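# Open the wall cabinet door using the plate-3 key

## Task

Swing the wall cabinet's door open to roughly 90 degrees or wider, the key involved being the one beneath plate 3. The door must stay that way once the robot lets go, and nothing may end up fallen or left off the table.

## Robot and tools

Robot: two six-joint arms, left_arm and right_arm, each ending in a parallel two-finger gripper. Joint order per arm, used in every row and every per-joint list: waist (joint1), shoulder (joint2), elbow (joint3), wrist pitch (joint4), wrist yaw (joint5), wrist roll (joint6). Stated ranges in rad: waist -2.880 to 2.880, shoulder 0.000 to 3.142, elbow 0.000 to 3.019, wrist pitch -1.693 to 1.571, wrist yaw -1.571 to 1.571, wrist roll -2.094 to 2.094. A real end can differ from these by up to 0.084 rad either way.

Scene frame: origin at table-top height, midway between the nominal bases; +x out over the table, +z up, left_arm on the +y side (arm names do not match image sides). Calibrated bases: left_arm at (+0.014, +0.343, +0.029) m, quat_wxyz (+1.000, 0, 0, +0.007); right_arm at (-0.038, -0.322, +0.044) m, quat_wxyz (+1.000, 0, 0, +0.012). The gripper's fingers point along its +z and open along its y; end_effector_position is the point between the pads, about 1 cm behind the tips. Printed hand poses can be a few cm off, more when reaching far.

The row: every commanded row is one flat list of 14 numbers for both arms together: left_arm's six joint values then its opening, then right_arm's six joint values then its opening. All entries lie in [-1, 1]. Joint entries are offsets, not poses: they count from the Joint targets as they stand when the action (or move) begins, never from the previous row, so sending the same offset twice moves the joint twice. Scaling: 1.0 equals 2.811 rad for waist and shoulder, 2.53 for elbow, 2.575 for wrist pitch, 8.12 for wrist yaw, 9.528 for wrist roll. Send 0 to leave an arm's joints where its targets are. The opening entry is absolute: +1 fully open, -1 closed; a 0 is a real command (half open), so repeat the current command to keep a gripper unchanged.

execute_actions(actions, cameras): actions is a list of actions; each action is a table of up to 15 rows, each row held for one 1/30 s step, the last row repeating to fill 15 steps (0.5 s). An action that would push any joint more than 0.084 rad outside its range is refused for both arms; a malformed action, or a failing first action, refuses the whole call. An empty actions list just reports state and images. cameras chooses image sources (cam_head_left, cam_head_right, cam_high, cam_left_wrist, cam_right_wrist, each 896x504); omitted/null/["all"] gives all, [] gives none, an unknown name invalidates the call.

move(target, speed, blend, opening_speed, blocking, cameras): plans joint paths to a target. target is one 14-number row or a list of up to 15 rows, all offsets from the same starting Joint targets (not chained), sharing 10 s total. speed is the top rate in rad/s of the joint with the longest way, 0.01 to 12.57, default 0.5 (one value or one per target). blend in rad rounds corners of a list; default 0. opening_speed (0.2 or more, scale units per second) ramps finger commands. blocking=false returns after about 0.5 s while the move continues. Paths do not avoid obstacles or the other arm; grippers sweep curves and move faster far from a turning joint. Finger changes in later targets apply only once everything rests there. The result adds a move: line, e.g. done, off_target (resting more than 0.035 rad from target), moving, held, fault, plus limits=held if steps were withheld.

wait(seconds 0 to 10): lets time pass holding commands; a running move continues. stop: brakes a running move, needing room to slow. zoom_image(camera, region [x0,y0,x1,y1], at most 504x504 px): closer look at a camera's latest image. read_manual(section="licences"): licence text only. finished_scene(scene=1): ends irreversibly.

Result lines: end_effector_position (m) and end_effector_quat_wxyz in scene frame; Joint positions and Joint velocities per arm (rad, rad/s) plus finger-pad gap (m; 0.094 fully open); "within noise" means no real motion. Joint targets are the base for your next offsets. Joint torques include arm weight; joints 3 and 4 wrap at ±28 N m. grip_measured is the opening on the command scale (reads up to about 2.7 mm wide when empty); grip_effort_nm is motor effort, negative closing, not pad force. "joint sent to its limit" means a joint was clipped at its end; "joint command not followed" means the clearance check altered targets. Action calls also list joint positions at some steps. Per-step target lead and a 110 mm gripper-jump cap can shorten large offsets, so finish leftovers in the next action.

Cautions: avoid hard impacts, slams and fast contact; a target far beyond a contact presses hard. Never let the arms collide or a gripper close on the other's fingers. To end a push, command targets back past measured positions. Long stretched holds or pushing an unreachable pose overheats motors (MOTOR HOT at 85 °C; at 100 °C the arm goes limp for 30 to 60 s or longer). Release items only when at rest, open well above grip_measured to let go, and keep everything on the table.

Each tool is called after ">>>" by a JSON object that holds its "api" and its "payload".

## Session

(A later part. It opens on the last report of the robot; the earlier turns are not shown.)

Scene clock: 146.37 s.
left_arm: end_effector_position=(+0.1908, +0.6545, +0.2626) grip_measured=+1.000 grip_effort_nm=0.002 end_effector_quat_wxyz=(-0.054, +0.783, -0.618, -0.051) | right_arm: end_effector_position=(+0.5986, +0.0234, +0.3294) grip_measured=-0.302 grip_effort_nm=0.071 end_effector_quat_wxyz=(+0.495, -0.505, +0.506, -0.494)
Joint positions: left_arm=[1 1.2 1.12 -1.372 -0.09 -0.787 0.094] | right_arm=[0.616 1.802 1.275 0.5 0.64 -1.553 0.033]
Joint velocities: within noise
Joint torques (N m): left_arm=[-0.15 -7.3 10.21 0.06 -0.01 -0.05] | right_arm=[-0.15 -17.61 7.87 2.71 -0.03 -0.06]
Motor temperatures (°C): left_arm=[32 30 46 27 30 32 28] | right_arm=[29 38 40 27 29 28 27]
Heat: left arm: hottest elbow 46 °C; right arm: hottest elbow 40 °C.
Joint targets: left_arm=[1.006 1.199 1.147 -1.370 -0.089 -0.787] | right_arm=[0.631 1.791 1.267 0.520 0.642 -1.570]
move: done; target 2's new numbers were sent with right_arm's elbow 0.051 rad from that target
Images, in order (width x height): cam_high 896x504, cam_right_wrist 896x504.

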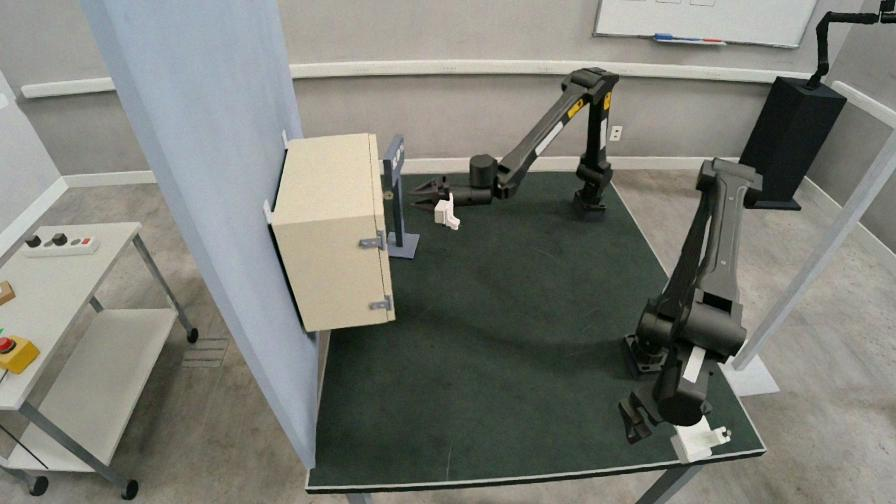

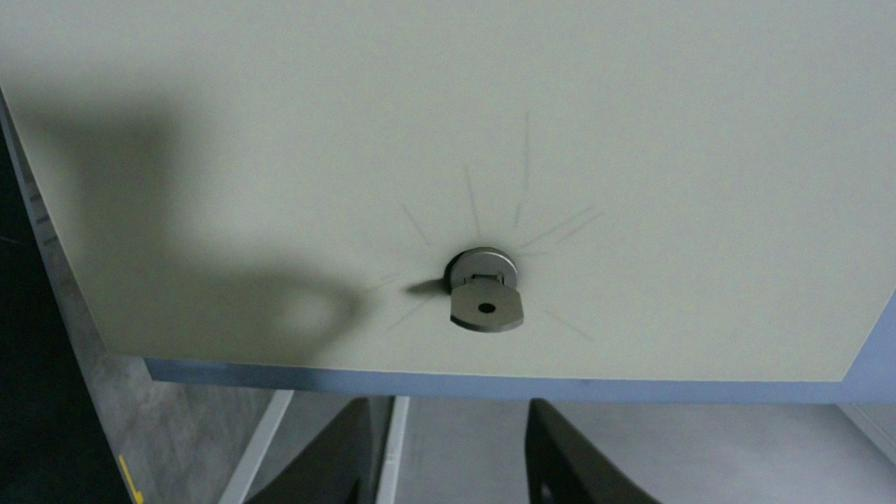

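>>> {"api": "move", "payload": {"target": [[0,0,0,0,0,0,1,0,0,0,0,0,0,-1],[0,0,0,0,0,0,1,-0.0238,0.0356,0.0605,-0.0179,-0.0054,0,-1],[0,0,0,0,0,0,1,-0.0768,0.0669,0.0937,-0.0190,-0.0059,0,-1]], "speed": [0.3,0.3,0.3], "cameras": ["cam_right_wrist","cam_high"]}}

>>> {"api": "zoom_image", "payload": {"camera": "cam_right_wrist", "region": [380, 300, 530, 450]}}

>>> {"api": "zoom_image", "payload": {"camera": "cam_high", "region": [370, 170, 430, 230]}}

Scene clock: 150.17 s.
left_arm: end_effector_position=(+0.1908, +0.6545, +0.2626) grip_measured=+1.000 grip_effort_nm=0.002 end_effector_quat_wxyz=(-0.054, +0.783, -0.618, -0.051) | right_arm: end_effector_position=(+0.6451, +0.0136, +0.3411) grip_measured=-0.986 grip_effort_nm=-0.750 end_effector_quat_wxyz=(+0.503, -0.488, +0.508, -0.501)
Joint positions: left_arm=[1 1.2 1.12 -1.372 -0.09 -0.787 0.094] | right_arm=[0.562 1.875 1.396 0.49 0.604 -1.555 0.001]
Joint velocities: within noise
Joint torques (N m): left_arm=[-0.09 -7.24 10.21 0.06 -0.01 -0.05] | right_arm=[-11.16 -10.23 16.36 1.01 -0.5 -0.02]
Motor temperatures (°C): left_arm=[32 30 46 27 30 32 28] | right_arm=[29 38 39 27 29 28 27]
Heat: left arm: hottest elbow 46 °C; right arm: hottest elbow 39 °C.
Joint targets: left_arm=[1.006 1.199 1.147 -1.370 -0.089 -0.787] | right_arm=[0.423 1.974 1.499 0.472 0.595 -1.569]
move: off_target (right_arm); right_arm: the waist is farthest, 0.147 rad from its target
Images, in order (width x height): cam_high 896x504, cam_right_wrist 896x504.

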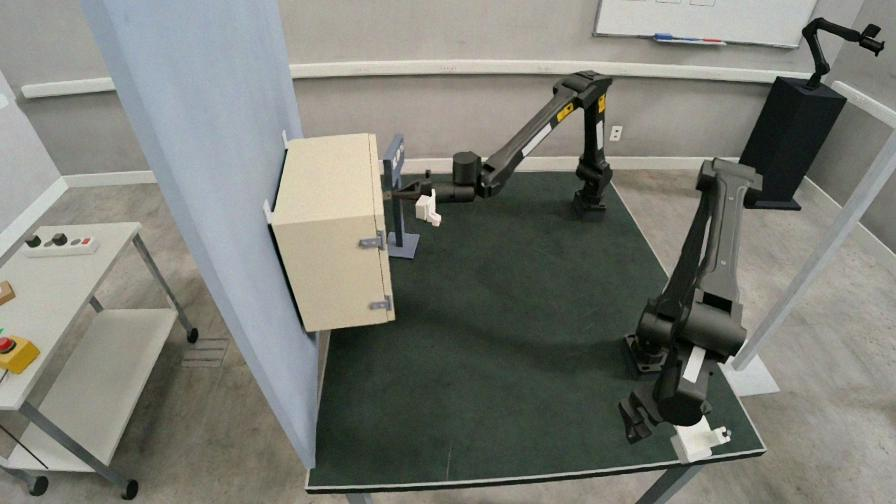

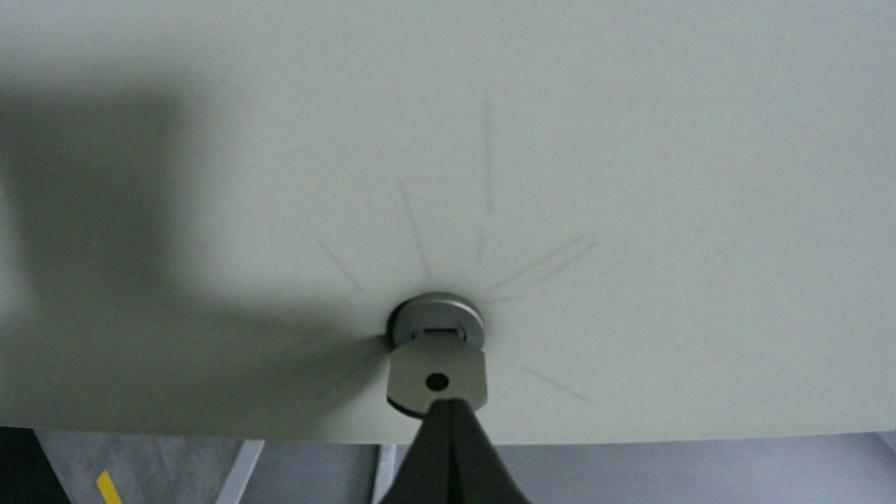

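Scaled by 3.360 from the camera's 896x504 image, which has a finer 1280x720 frame.

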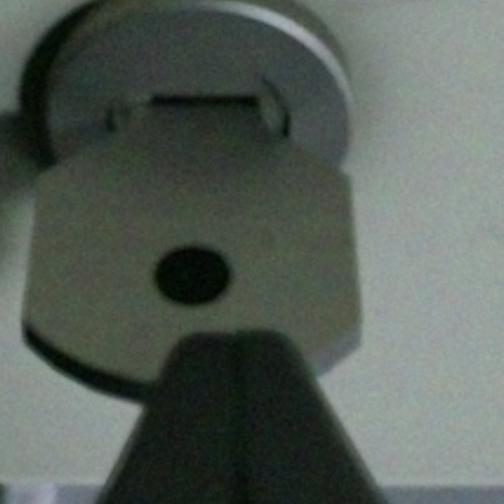

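Scaled by 8.400 from the camera's 896x504 image, which has a finer 1280x720 frame.

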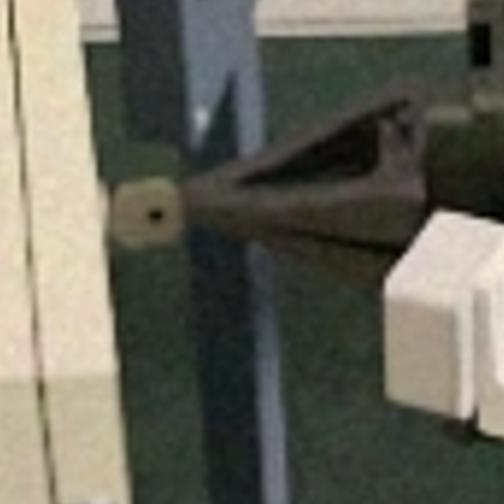

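>>> {"api": "move", "payload": {"target": [[0,0,0,0,0,0,1,0.0647,-0.0512,-0.0668,0.0132,0.0025,0,-1],[0,0,0,0,0,0,1,0.0647,-0.0512,-0.0668,0.0132,0.0025,0.166,-0.2],[0,0,0,0,0,0,1,0.0416,-0.0117,-0.0012,-0.0089,-0.0026,0.1659,-0.2]], "speed": [0.3,1.0,0.25], "cameras": ["cam_right_wrist","cam_high"]}}

>>> {"api": "zoom_image", "payload": {"camera": "cam_right_wrist", "region": [360, 334, 530, 504]}}

Scene clock: 155.53 s.
left_arm: end_effector_position=(+0.1908, +0.6545, +0.2626) grip_measured=+1.000 grip_effort_nm=-0.002 end_effector_quat_wxyz=(-0.054, +0.783, -0.618, -0.051) | right_arm: end_effector_position=(+0.6619, +0.0177, +0.3372) grip_measured=-0.202 grip_effort_nm=0.071 end_effector_quat_wxyz=(+0.707, +0.000, +0.708, -0.002)
Joint positions: left_arm=[1 1.2 1.12 -1.372 -0.09 -0.787 0.094] | right_arm=[0.549 1.911 1.447 0.463 0.575 -0.002 0.037]
Joint velocities: within noise
Joint torques (N m): left_arm=[-0.15 -7.3 10.21 0.06 0 -0.05] | right_arm=[-2.02 -16.38 12.25 1.14 -0.18 0.18]
Motor temperatures (°C): left_arm=[32 30 46 27 30 32 28] | right_arm=[29 38 39 27 29 28 27]
Heat: left arm: hottest elbow 46 °C; right arm: hottest elbow 39 °C.
Joint targets: left_arm=[1.006 1.199 1.147 -1.370 -0.089 -0.787] | right_arm=[0.540 1.941 1.495 0.449 0.573 0.012]
move: off_target (right_arm); right_arm: the elbow is farthest, 0.049 rad from its target
Images, in order (width x height): cam_high 896x504, cam_right_wrist 896x504.

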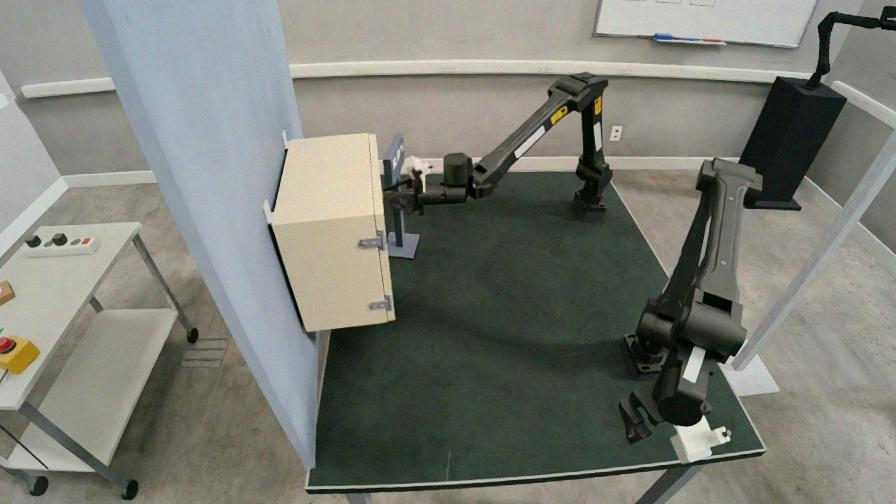

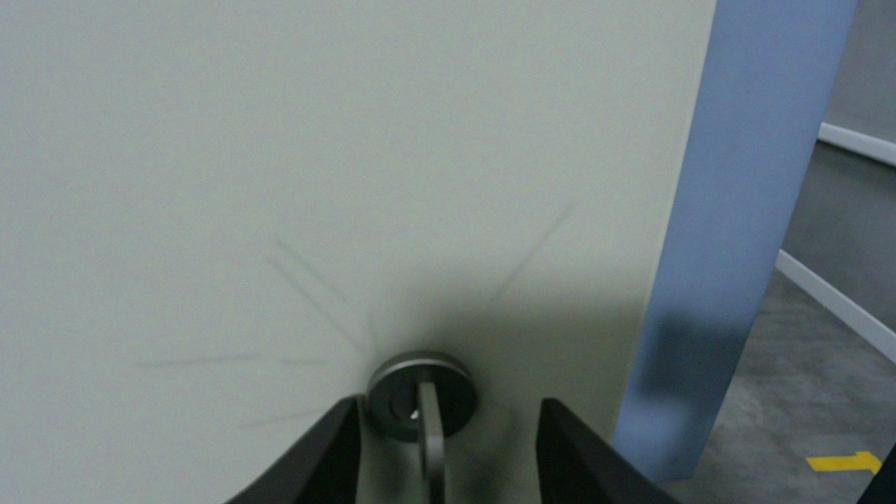

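Scaled by 2.965 from the camera's 896x504 image, which has a finer 1280x720 frame.

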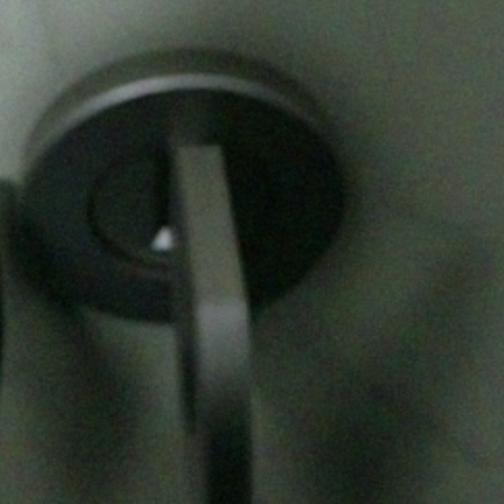

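>>> {"api": "move", "payload": {"target": [[0,0,0,0,0,0,1,0.006,0.001,0.001,0,0.0007,0,-1],[0,0,0,0,0,0,1,-0.012,0.0115,0.0105,0,0.0007,0,-1],[0,0,0,0,0,0,1,-0.012,0.0115,0.0105,0,0.0007,0.07,-1]], "speed": [0.3,0.3,0.5], "cameras": ["cam_right_wrist","cam_high"]}}

>>> {"api": "zoom_image", "payload": {"camera": "cam_right_wrist", "region": [360, 334, 530, 504]}}

Scene clock: 158.83 s.
left_arm: end_effector_position=(+0.1908, +0.6545, +0.2626) grip_measured=+1.000 grip_effort_nm=-0.002 end_effector_quat_wxyz=(-0.054, +0.783, -0.618, -0.051) | right_arm: end_effector_position=(+0.6635, +0.0211, +0.3383) grip_measured=-0.938 grip_effort_nm=-1.057 end_effector_quat_wxyz=(+0.671, +0.224, +0.670, +0.226)
Joint positions: left_arm=[1 1.2 1.12 -1.372 -0.09 -0.787 0.094] | right_arm=[0.551 1.917 1.457 0.462 0.571 0.646 0.003]
Joint velocities: within noise
Joint torques (N m): left_arm=[-0.15 -7.3 10.21 0.03 -0.01 -0.05] | right_arm=[-4.42 -14.27 13.6 1.14 0.21 0.32]
Motor temperatures (°C): left_arm=[32 30 46 27 30 32 28] | right_arm=[29 38 39 27 29 28 27]
Heat: left arm: hottest elbow 46 °C; right arm: hottest elbow 39 °C.
Joint targets: left_arm=[1.006 1.199 1.147 -1.370 -0.089 -0.787] | right_arm=[0.507 1.974 1.522 0.449 0.579 0.679]
move: off_target (right_arm); right_arm: the elbow is farthest, 0.065 rad from its target
Images, in order (width x height): cam_high 896x504, cam_right_wrist 896x504.

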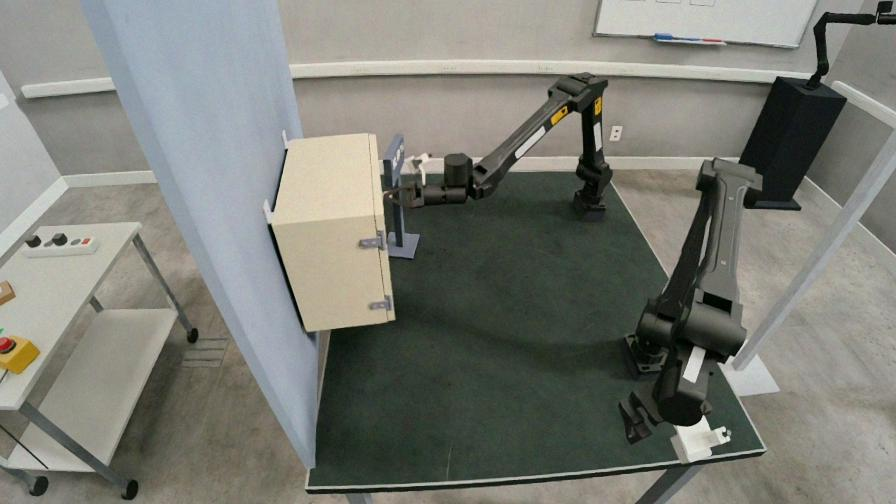

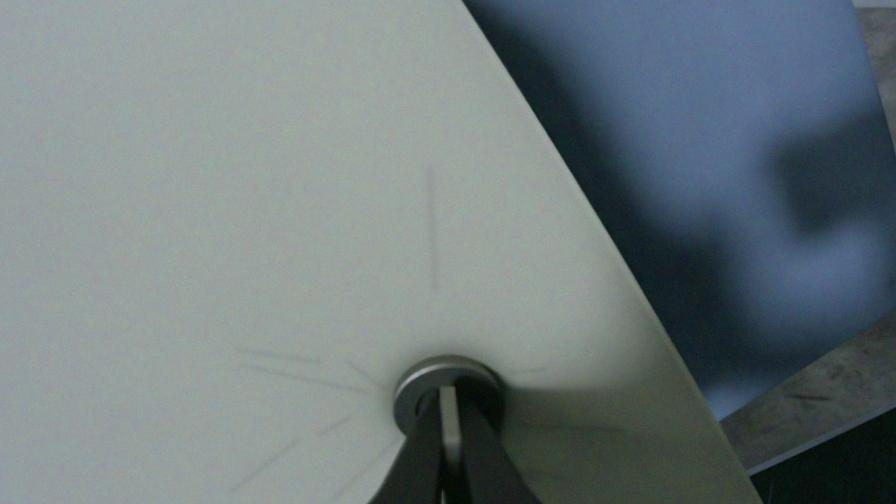

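Scaled by 2.965 from the camera's 896x504 image, which has a finer 1280x720 frame.

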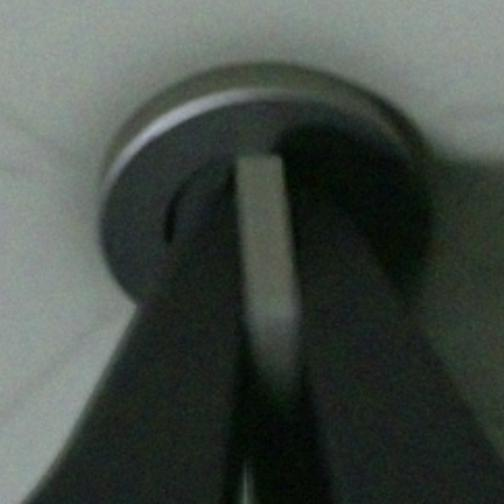

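>>> {"api": "move", "payload": {"target": [0,0,0,0,0,0,1,0.008,-0.003,-0.003,0,0,0.098,-1], "speed": 0.6, "cameras": ["cam_right_wrist","cam_high"]}}

Scene clock: 161.47 s.
left_arm: end_effector_position=(+0.1908, +0.6545, +0.2626) grip_measured=+1.000 grip_effort_nm=0.002 end_effector_quat_wxyz=(-0.054, +0.783, -0.618, -0.051) | right_arm: end_effector_position=(+0.6634, +0.0220, +0.3389) grip_measured=-0.943 grip_effort_nm=-1.057 end_effector_quat_wxyz=(+0.496, +0.501, +0.497, +0.506)
Joint positions: left_arm=[1 1.2 1.12 -1.372 -0.09 -0.787 0.094] | right_arm=[0.552 1.917 1.458 0.462 0.569 1.583 0.003]
Joint velocities: within noise
Joint torques (N m): left_arm=[-0.09 -7.3 10.21 0.08 -0.01 -0.05] | right_arm=[-2.9 -14.92 12.92 1.13 0.28 0.26]
Motor temperatures (°C): left_arm=[32 30 46 27 30 32 27] | right_arm=[29 38 39 27 29 28 27]
Heat: left arm: hottest elbow 46 °C; right arm: hottest elbow 39 °C.
Joint targets: left_arm=[1.006 1.199 1.147 -1.370 -0.089 -0.787] | right_arm=[0.529 1.965 1.514 0.449 0.579 1.613]
move: off_target (right_arm); right_arm: the elbow is farthest, 0.057 rad from its target
Images, in order (width x height): cam_high 896x504, cam_right_wrist 896x504.

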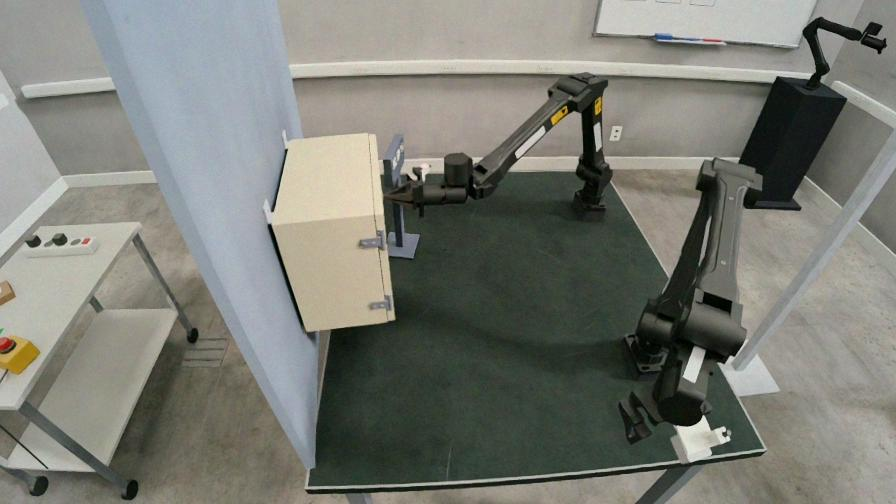

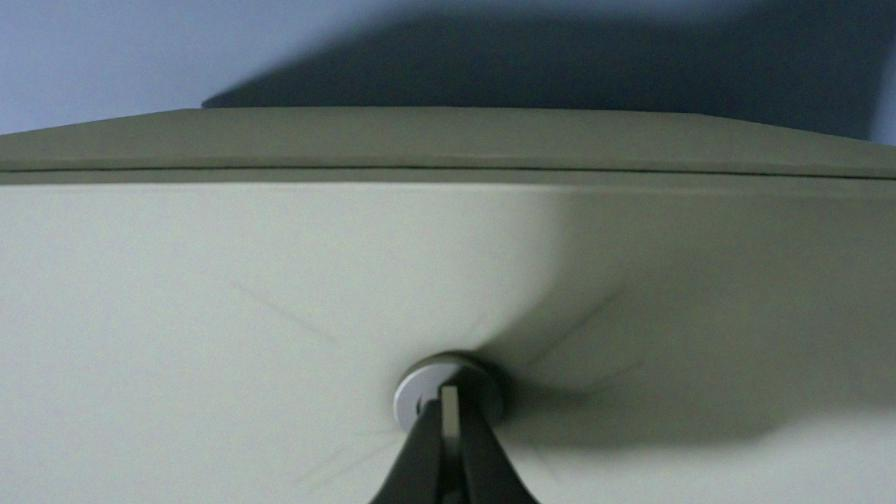

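>>> {"api": "move", "payload": {"target": [0,0,0,0,0,0,1,0.0395,-0.0263,-0.0375,0.0132,0.0262,0,-1], "speed": 0.2, "cameras": ["cam_right_wrist","cam_high","cam_head_left"]}}

Scene clock: 163.90 s.
left_arm: end_effector_position=(+0.1908, +0.6545, +0.2626) grip_measured=+1.000 grip_effort_nm=0.002 end_effector_quat_wxyz=(-0.054, +0.783, -0.618, -0.051) | right_arm: end_effector_position=(+0.6299, +0.0262, +0.3396) grip_measured=-0.943 grip_effort_nm=-1.062 end_effector_quat_wxyz=(+0.531, +0.540, +0.457, +0.467)
Joint positions: left_arm=[1 1.2 1.12 -1.372 -0.09 -0.787 0.094] | right_arm=[0.62 1.896 1.428 0.468 0.791 1.59 0.003]
Joint velocities: within noise
Joint torques (N m): left_arm=[-0.15 -7.36 10.21 0.03 -0.01 -0.05] | right_arm=[0.15 -18.78 7.84 2.32 -0.09 0.17]
Motor temperatures (°C): left_arm=[32 30 46 27 30 32 27] | right_arm=[29 38 39 27 29 28 27]
Heat: left arm: hottest elbow 46 °C; right arm: hottest elbow 39 °C.
Joint targets: left_arm=[1.006 1.199 1.147 -1.370 -0.089 -0.787] | right_arm=[0.640 1.891 1.420 0.483 0.792 1.613]
move: done
Images, in order (width x height): cam_head_left 896x504, cam_high 896x504, cam_right_wrist 896x504.

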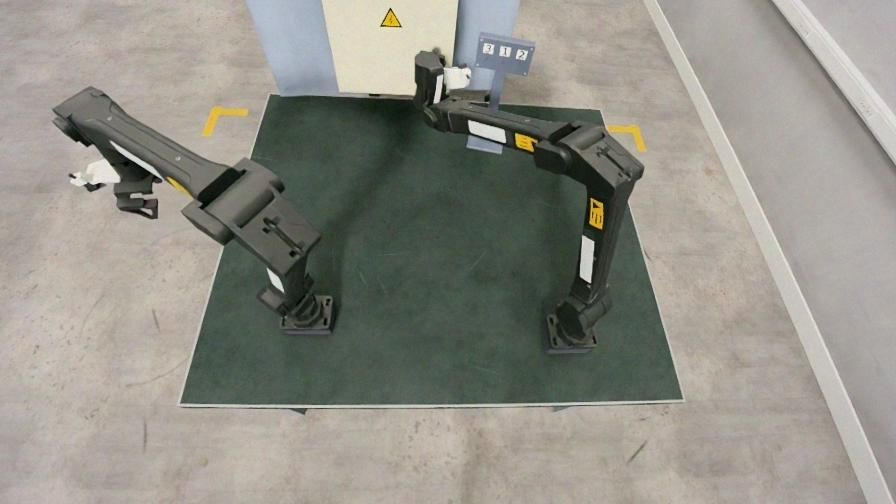

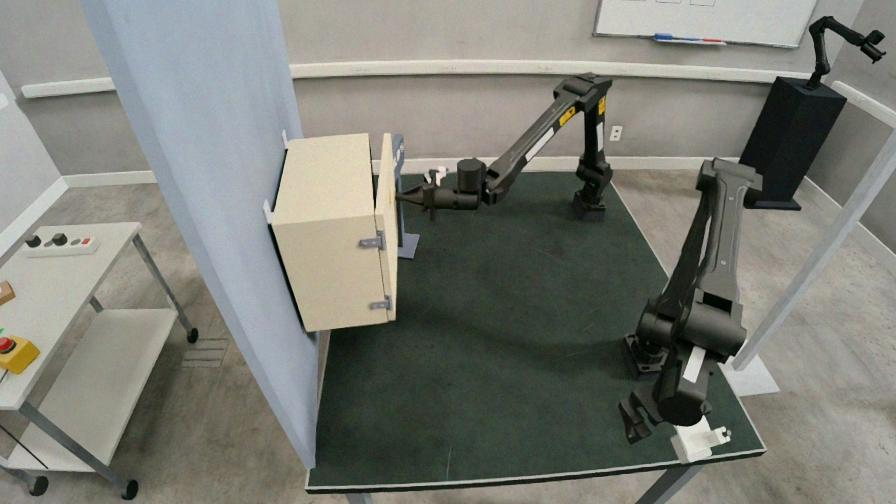

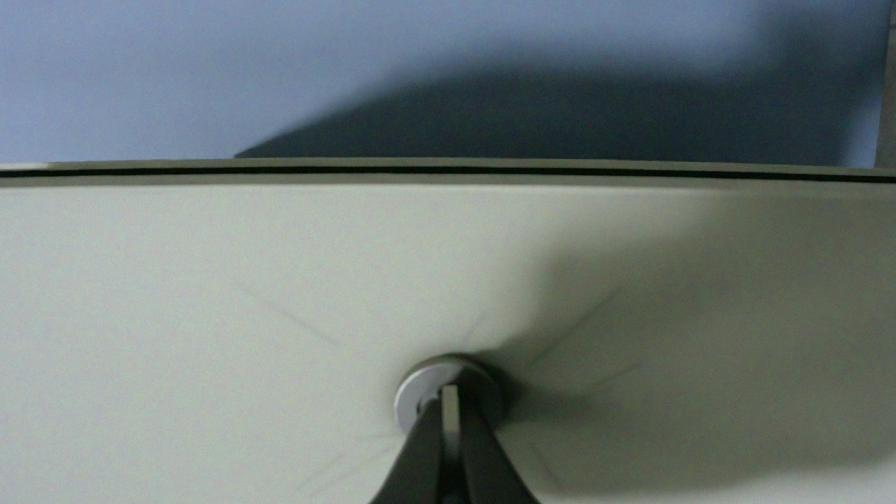

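>>> {"api": "move", "payload": {"target": [[0,0,0,0,0,0,1,0.0292,-0.0043,-0.0079,0.0023,0.0273,0,-1],[0,0,0,0,0,0,1,0.0576,-0.0018,-0.0036,0.0012,0.052,0,-1],[0,0,0,0,0,0,1,0.0847,0.0068,0.0111,-0.0039,0.0736,0,-1]], "speed": 0.25, "blend": 0.03, "cameras": ["cam_right_wrist","cam_high","cam_head_left"]}}

Scene clock: 166.87 s.
left_arm: end_effector_position=(+0.1908, +0.6545, +0.2626) grip_measured=+1.000 grip_effort_nm=-0.002 end_effector_quat_wxyz=(-0.054, +0.783, -0.618, -0.051) | right_arm: end_effector_position=(+0.5056, +0.0651, +0.3383) grip_measured=-0.943 grip_effort_nm=-1.057 end_effector_quat_wxyz=(+0.609, +0.616, +0.347, +0.359)
Joint positions: left_arm=[1 1.2 1.12 -1.372 -0.09 -0.787 0.094] | right_arm=[0.852 1.882 1.406 0.473 1.4 1.595 0.003]
Joint velocities: within noise
Joint torques (N m): left_arm=[-0.03 -7.3 10.19 0.05 -0.01 -0.05] | right_arm=[0.73 -15.44 11.37 1.26 -0.53 0.13]
Motor temperatures (°C): left_arm=[32 30 46 27 30 32 27] | right_arm=[29 38 39 27 29 28 27]
Heat: left arm: hottest elbow 46 °C; right arm: hottest elbow 39 °C.
Joint targets: left_arm=[1.006 1.199 1.147 -1.370 -0.089 -0.787] | right_arm=[0.878 1.910 1.448 0.473 1.389 1.613]
move: off_target (right_arm); right_arm: the elbow is farthest, 0.043 rad from its target
Images, in order (width x height): cam_head_left 896x504, cam_high 896x504, cam_right_wrist 896x504.

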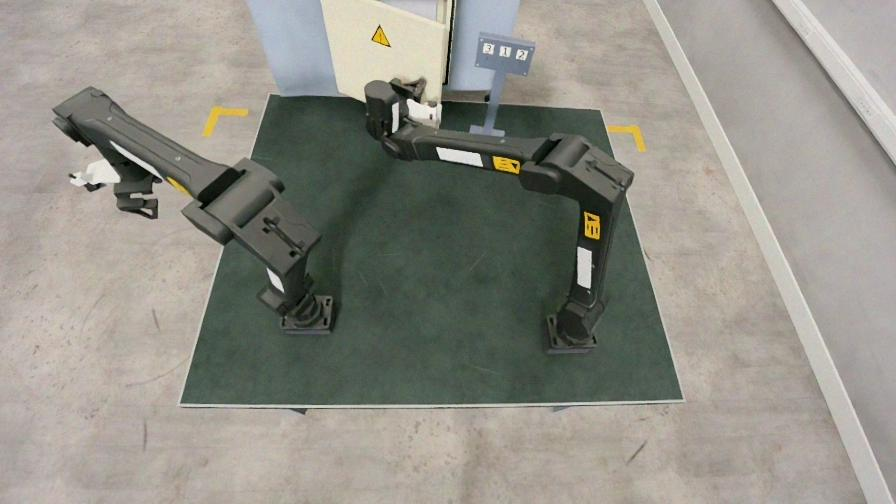

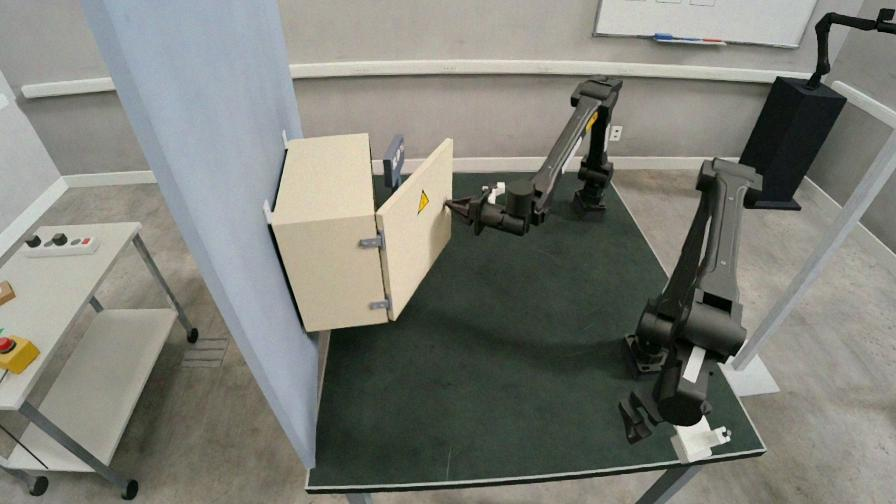

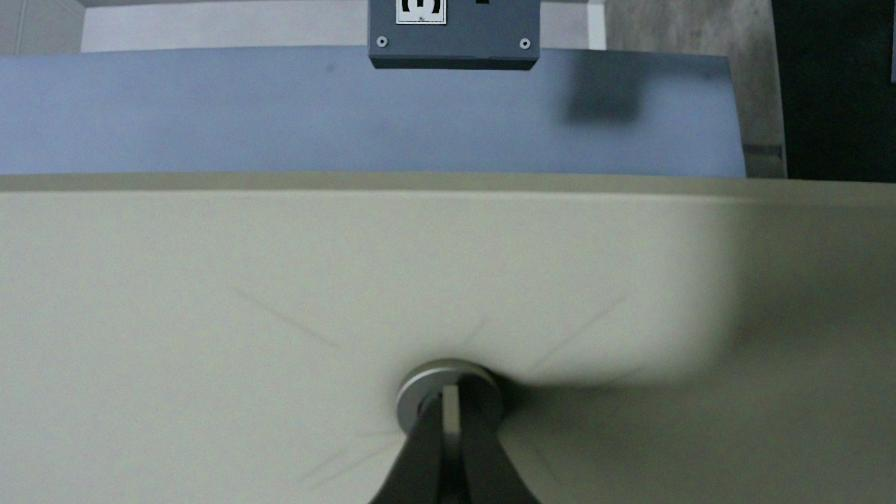

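>>> {"api": "move", "payload": {"target": [[0,0,0,0,0,0,1,0,0,0,0,0,0,-0.3],[0,0,0,0,0,0,1,0.0274,-0.0142,-0.0249,0.0062,0.014,0,-0.3]], "speed": [0.3,0.2], "cameras": ["cam_right_wrist","cam_high"]}}

Scene clock: 170.00 s.
left_arm: end_effector_position=(+0.1908, +0.6545, +0.2626) grip_measured=+1.000 grip_effort_nm=-0.002 end_effector_quat_wxyz=(-0.054, +0.783, -0.618, -0.051) | right_arm: end_effector_position=(+0.4568, +0.0972, +0.3332) grip_measured=-0.302 grip_effort_nm=0.076 end_effector_quat_wxyz=(+0.612, +0.616, +0.349, +0.354)
Joint positions: left_arm=[1 1.2 1.12 -1.372 -0.09 -0.787 0.094] | right_arm=[0.947 1.881 1.391 0.473 1.501 1.597 0.033]
Joint velocities: within noise
Joint torques (N m): left_arm=[-0.15 -7.36 10.24 0.05 0 -0.05] | right_arm=[-0.67 -18.32 7.57 1.92 -0.03 0.11]
Motor temperatures (°C): left_arm=[32 30 46 27 30 32 27] | right_arm=[29 38 39 27 29 28 27]
Heat: left arm: hottest elbow 46 °C; right arm: hottest elbow 39 °C.
Joint targets: left_arm=[1.006 1.199 1.147 -1.370 -0.089 -0.787] | right_arm=[0.955 1.870 1.385 0.489 1.503 1.612]
move: done
Images, in order (width x height): cam_high 896x504, cam_right_wrist 896x504.

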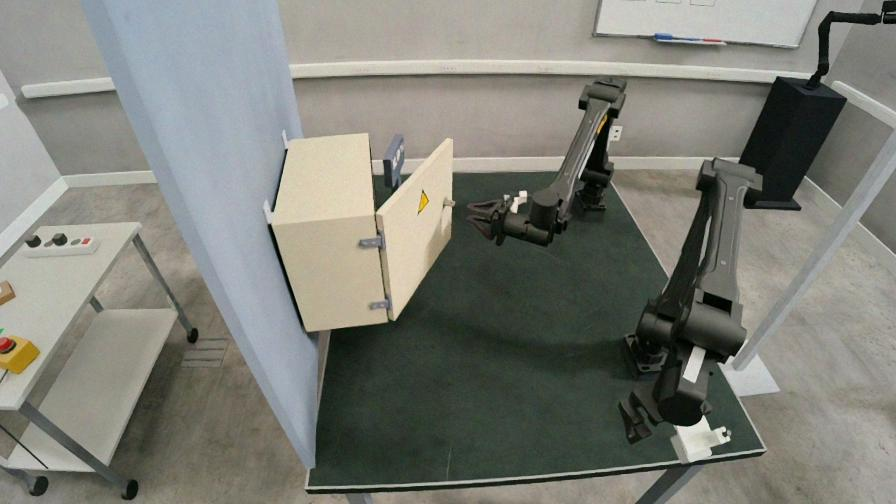

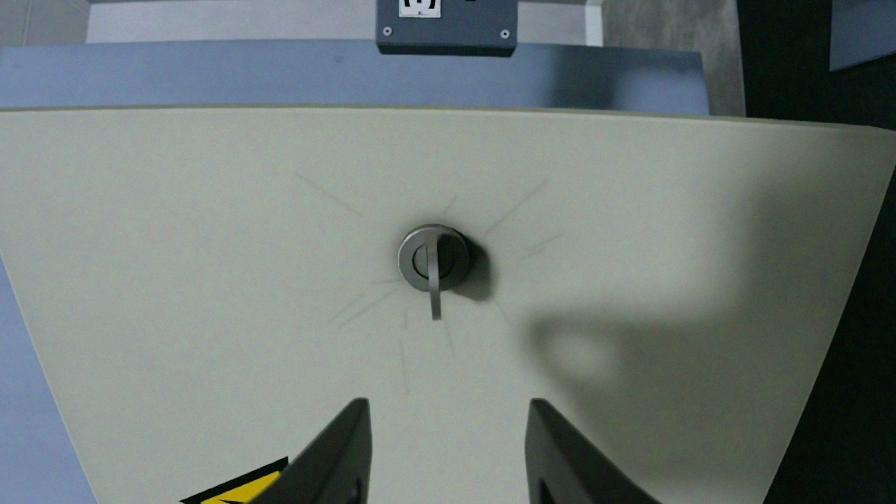

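>>> {"api": "move", "payload": {"target": [[0,0,0,0,0,0,1,-0.0719,-0.2273,-0.2933,0.0423,-0.0894,-0.1692,-1],[0,0,0,0,0,0,1,-0.2814,-0.048,-0.0763,0.0249,-0.3097,-0.1692,-1]], "speed": [1.0,0.9], "blend": [0.15,0], "cameras": ["cam_right_wrist","cam_high","cam_head_left"]}}

Scene clock: 174.50 s.
left_arm: end_effector_position=(+0.1908, +0.6545, +0.2626) grip_measured=+1.000 grip_effort_nm=-0.002 end_effector_quat_wxyz=(-0.054, +0.783, -0.618, -0.051) | right_arm: end_effector_position=(+0.5525, -0.0575, +0.3369) grip_measured=-0.987 grip_effort_nm=-0.745 end_effector_quat_wxyz=(+0.581, -0.397, +0.585, +0.405)
Joint positions: left_arm=[1 1.2 1.12 -1.372 -0.09 -0.787 0.094] | right_arm=[0.171 1.71 1.148 0.566 -1.01 0.015 0.001]
Joint velocities: within noise
Joint torques (N m): left_arm=[-0.09 -7.36 10.21 0.06 0 -0.05] | right_arm=[-1.61 -12.75 11.4 0.92 -0.18 -0.13]
Motor temperatures (°C): left_arm=[32 30 47 27 30 31 27] | right_arm=[29 38 38 27 29 28 27]
Heat: left arm: hottest elbow 47 °C; right arm: hottest shoulder 38 °C.
Joint targets: left_arm=[1.006 1.199 1.147 -1.370 -0.089 -0.787] | right_arm=[0.164 1.735 1.192 0.553 -1.012 0.000]
move: off_target (right_arm); right_arm: the elbow is farthest, 0.044 rad from its target
Images, in order (width x height): cam_head_left 896x504, cam_high 896x504, cam_right_wrist 896x504.

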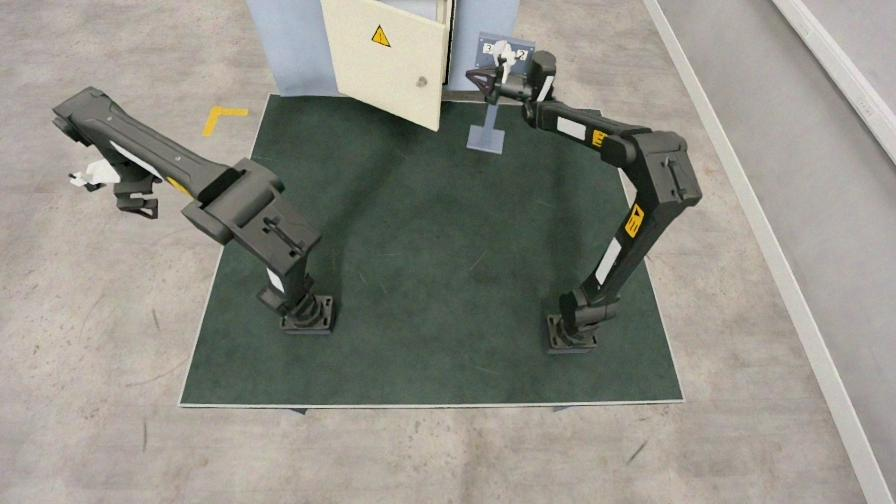

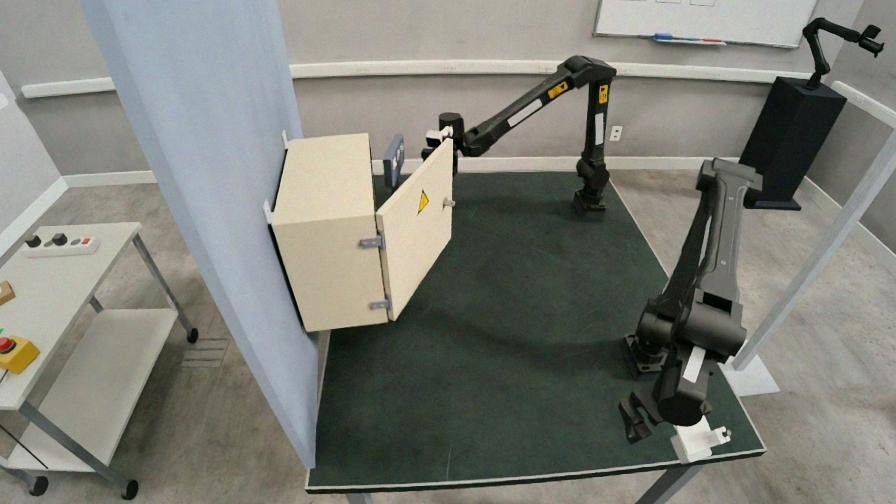

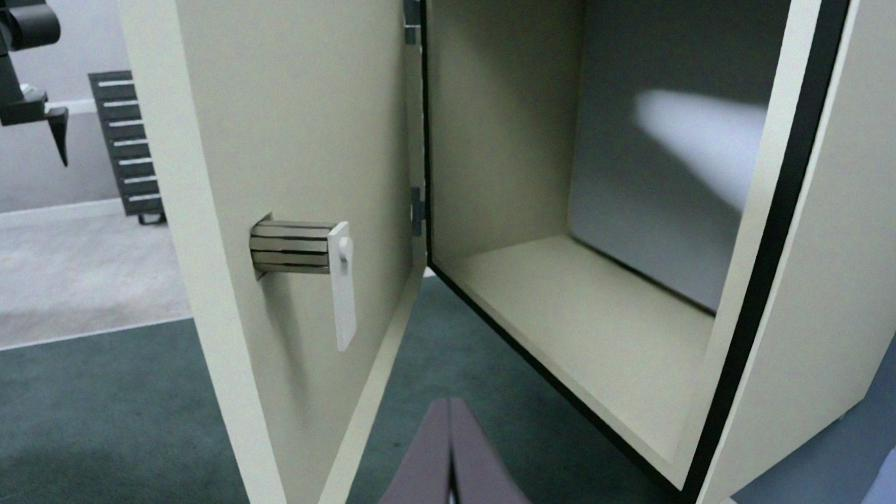

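>>> {"api": "move", "payload": {"target": [0,0,0,0,0,0,1,0.0523,0.0089,0.0123,-0.0019,0.0169,0,-1], "speed": 0.25, "cameras": ["cam_right_wrist","cam_high"]}}

Scene clock: 176.77 s.
left_arm: end_effector_position=(+0.1908, +0.6545, +0.2626) grip_measured=+1.000 grip_effort_nm=-0.002 end_effector_quat_wxyz=(-0.054, +0.783, -0.618, -0.051) | right_arm: end_effector_position=(+0.5423, +0.0161, +0.3373) grip_measured=-0.987 grip_effort_nm=-0.745 end_effector_quat_wxyz=(+0.582, -0.397, +0.583, +0.405)
Joint positions: left_arm=[1 1.2 1.12 -1.372 -0.09 -0.787 0.094] | right_arm=[0.306 1.732 1.177 0.562 -0.876 0.015 0.001]
Joint velocities: within noise
Joint torques (N m): left_arm=[-0.15 -7.3 10.19 0.06 -0.01 -0.04] | right_arm=[-1.14 -13.33 11.63 0.99 -0.06 -0.13]
Motor temperatures (°C): left_arm=[32 30 47 27 30 31 27] | right_arm=[29 38 38 27 29 28 27]
Heat: left arm: hottest elbow 47 °C; right arm: hottest shoulder 38 °C.
Joint targets: left_arm=[1.006 1.199 1.147 -1.370 -0.089 -0.787] | right_arm=[0.311 1.760 1.223 0.548 -0.874 0.001]
move: off_target (right_arm); right_arm: the elbow is farthest, 0.046 rad from its target
Images, in order (width x height): cam_high 896x504, cam_right_wrist 896x504.

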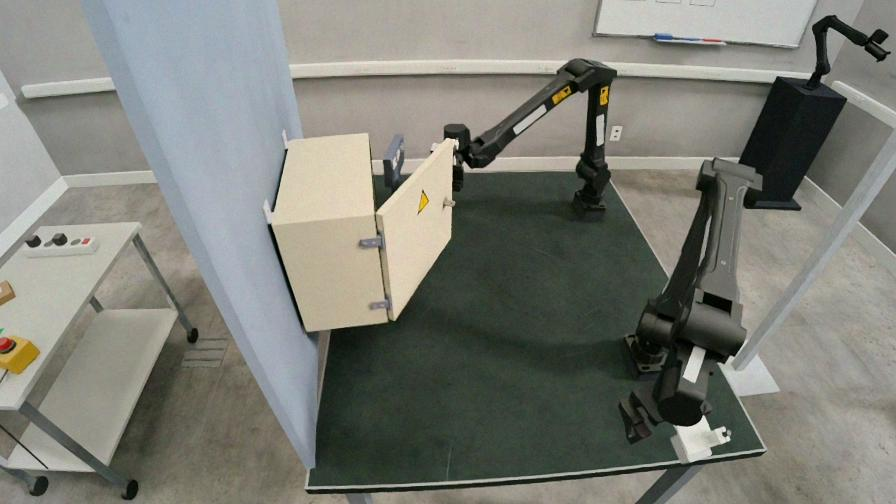

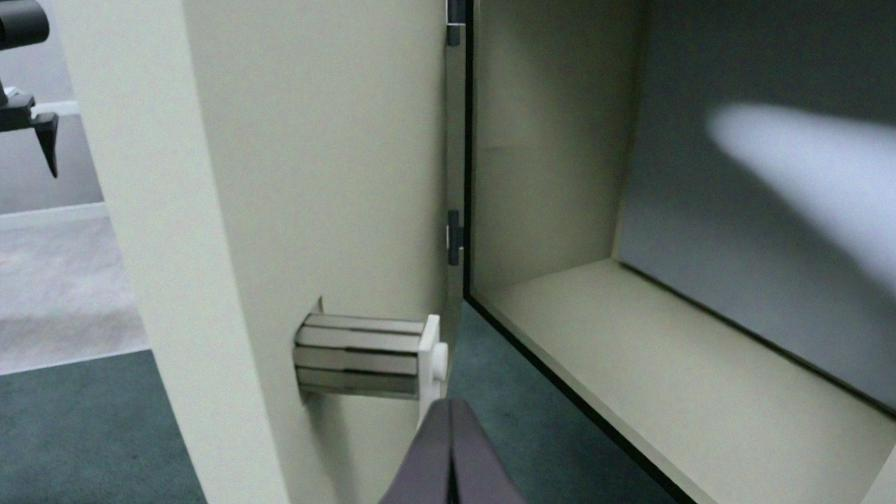

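>>> {"api": "move", "payload": {"target": [0,0,0,0,0,0,1,0.0573,-0.0423,-0.0636,0.0179,0.0074,0,-1], "speed": 0.15, "cameras": ["cam_right_wrist","cam_high"]}}

Scene clock: 178.93 s.
left_arm: end_effector_position=(+0.1908, +0.6545, +0.2626) grip_measured=+1.000 grip_effort_nm=-0.002 end_effector_quat_wxyz=(-0.054, +0.783, -0.618, -0.051) | right_arm: end_effector_position=(+0.4591, +0.0797, +0.3356) grip_measured=-0.987 grip_effort_nm=-0.745 end_effector_quat_wxyz=(+0.556, -0.424, +0.568, +0.434)
Joint positions: left_arm=[1 1.2 1.12 -1.372 -0.09 -0.787 0.094] | right_arm=[0.458 1.642 1.059 0.575 -0.822 0.015 0.001]
Joint velocities: within noise
Joint torques (N m): left_arm=[-0.15 -7.3 10.21 0.03 -0.01 -0.05] | right_arm=[-0.26 -13.8 8.27 2.55 0.18 -0.12]
Motor temperatures (°C): left_arm=[32 30 47 27 30 31 27] | right_arm=[29 38 38 27 28 28 27]
Heat: left arm: hottest elbow 47 °C; right arm: hottest shoulder 38 °C.
Joint targets: left_arm=[1.006 1.199 1.147 -1.370 -0.089 -0.787] | right_arm=[0.472 1.641 1.062 0.594 -0.814 0.001]
move: done
Images, in order (width x height): cam_high 896x504, cam_right_wrist 896x504.

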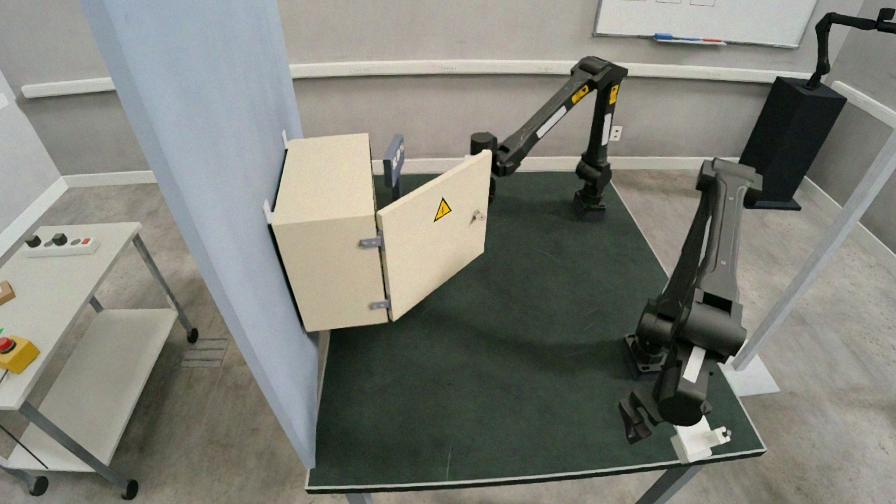

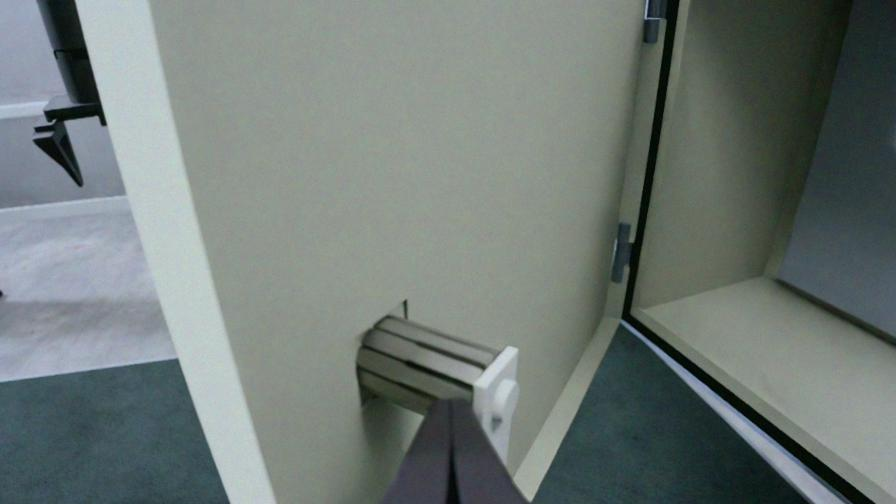

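>>> {"api": "move", "payload": {"target": [0,0,0,0,0,0,1,0.074,0.0053,0.0075,-0.0016,0.0195,0,-1], "speed": 0.15, "cameras": ["cam_right_wrist","cam_high"]}}

Scene clock: 180.87 s.
left_arm: end_effector_position=(+0.1908, +0.6545, +0.2626) grip_measured=+1.000 grip_effort_nm=0.002 end_effector_quat_wxyz=(-0.054, +0.783, -0.618, -0.051) | right_arm: end_effector_position=(+0.3893, +0.1670, +0.3358) grip_measured=-0.987 grip_effort_nm=-0.740 end_effector_quat_wxyz=(+0.546, -0.437, +0.559, +0.445)
Joint positions: left_arm=[1 1.2 1.12 -1.372 -0.09 -0.787 0.094] | right_arm=[0.667 1.63 1.045 0.575 -0.658 0.015 0.001]
Joint velocities: within noise
Joint torques (N m): left_arm=[-0.21 -7.24 10.22 0.06 0 -0.05] | right_arm=[-0.15 -11.58 10.8 2.44 -0.05 -0.12]
Motor temperatures (°C): left_arm=[32 30 47 27 30 31 27] | right_arm=[29 38 38 27 29 28 27]
Heat: left arm: hottest elbow 47 °C; right arm: hottest shoulder 38 °C.
Joint targets: left_arm=[1.006 1.199 1.147 -1.370 -0.089 -0.787] | right_arm=[0.680 1.656 1.081 0.590 -0.656 0.001]
move: off_target (right_arm); right_arm: the elbow is farthest, 0.036 rad from its target
Images, in order (width x height): cam_high 896x504, cam_right_wrist 896x504.

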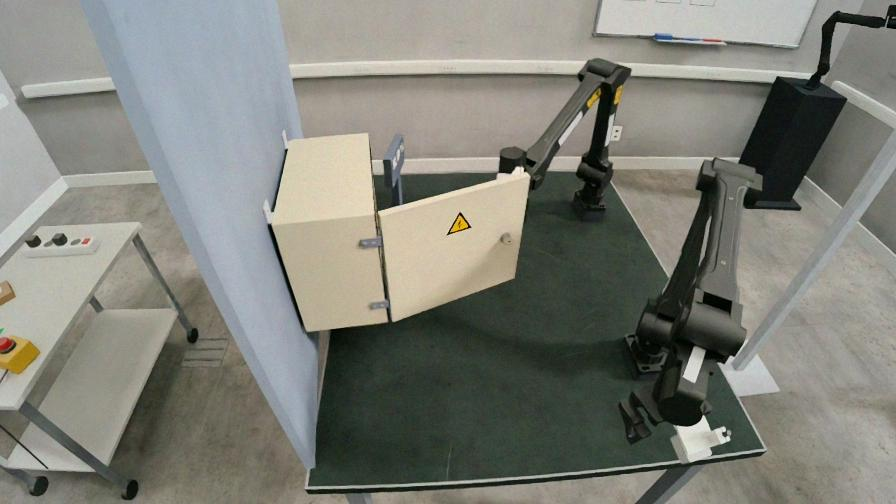

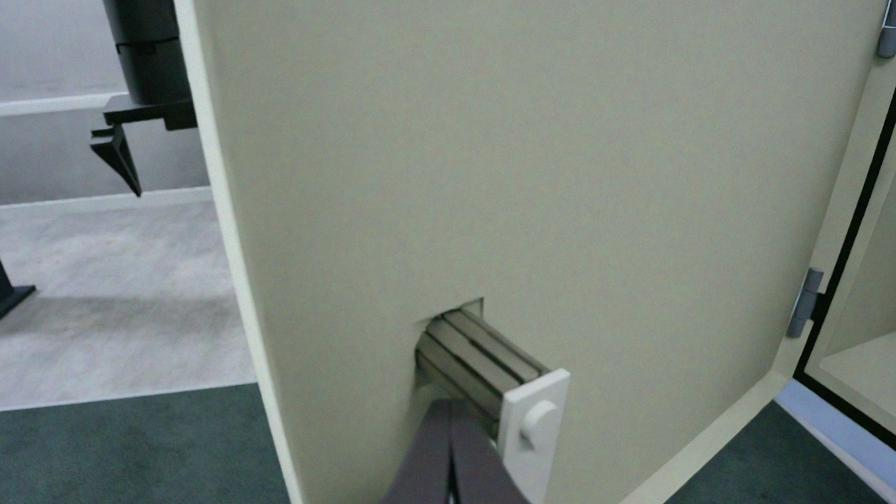

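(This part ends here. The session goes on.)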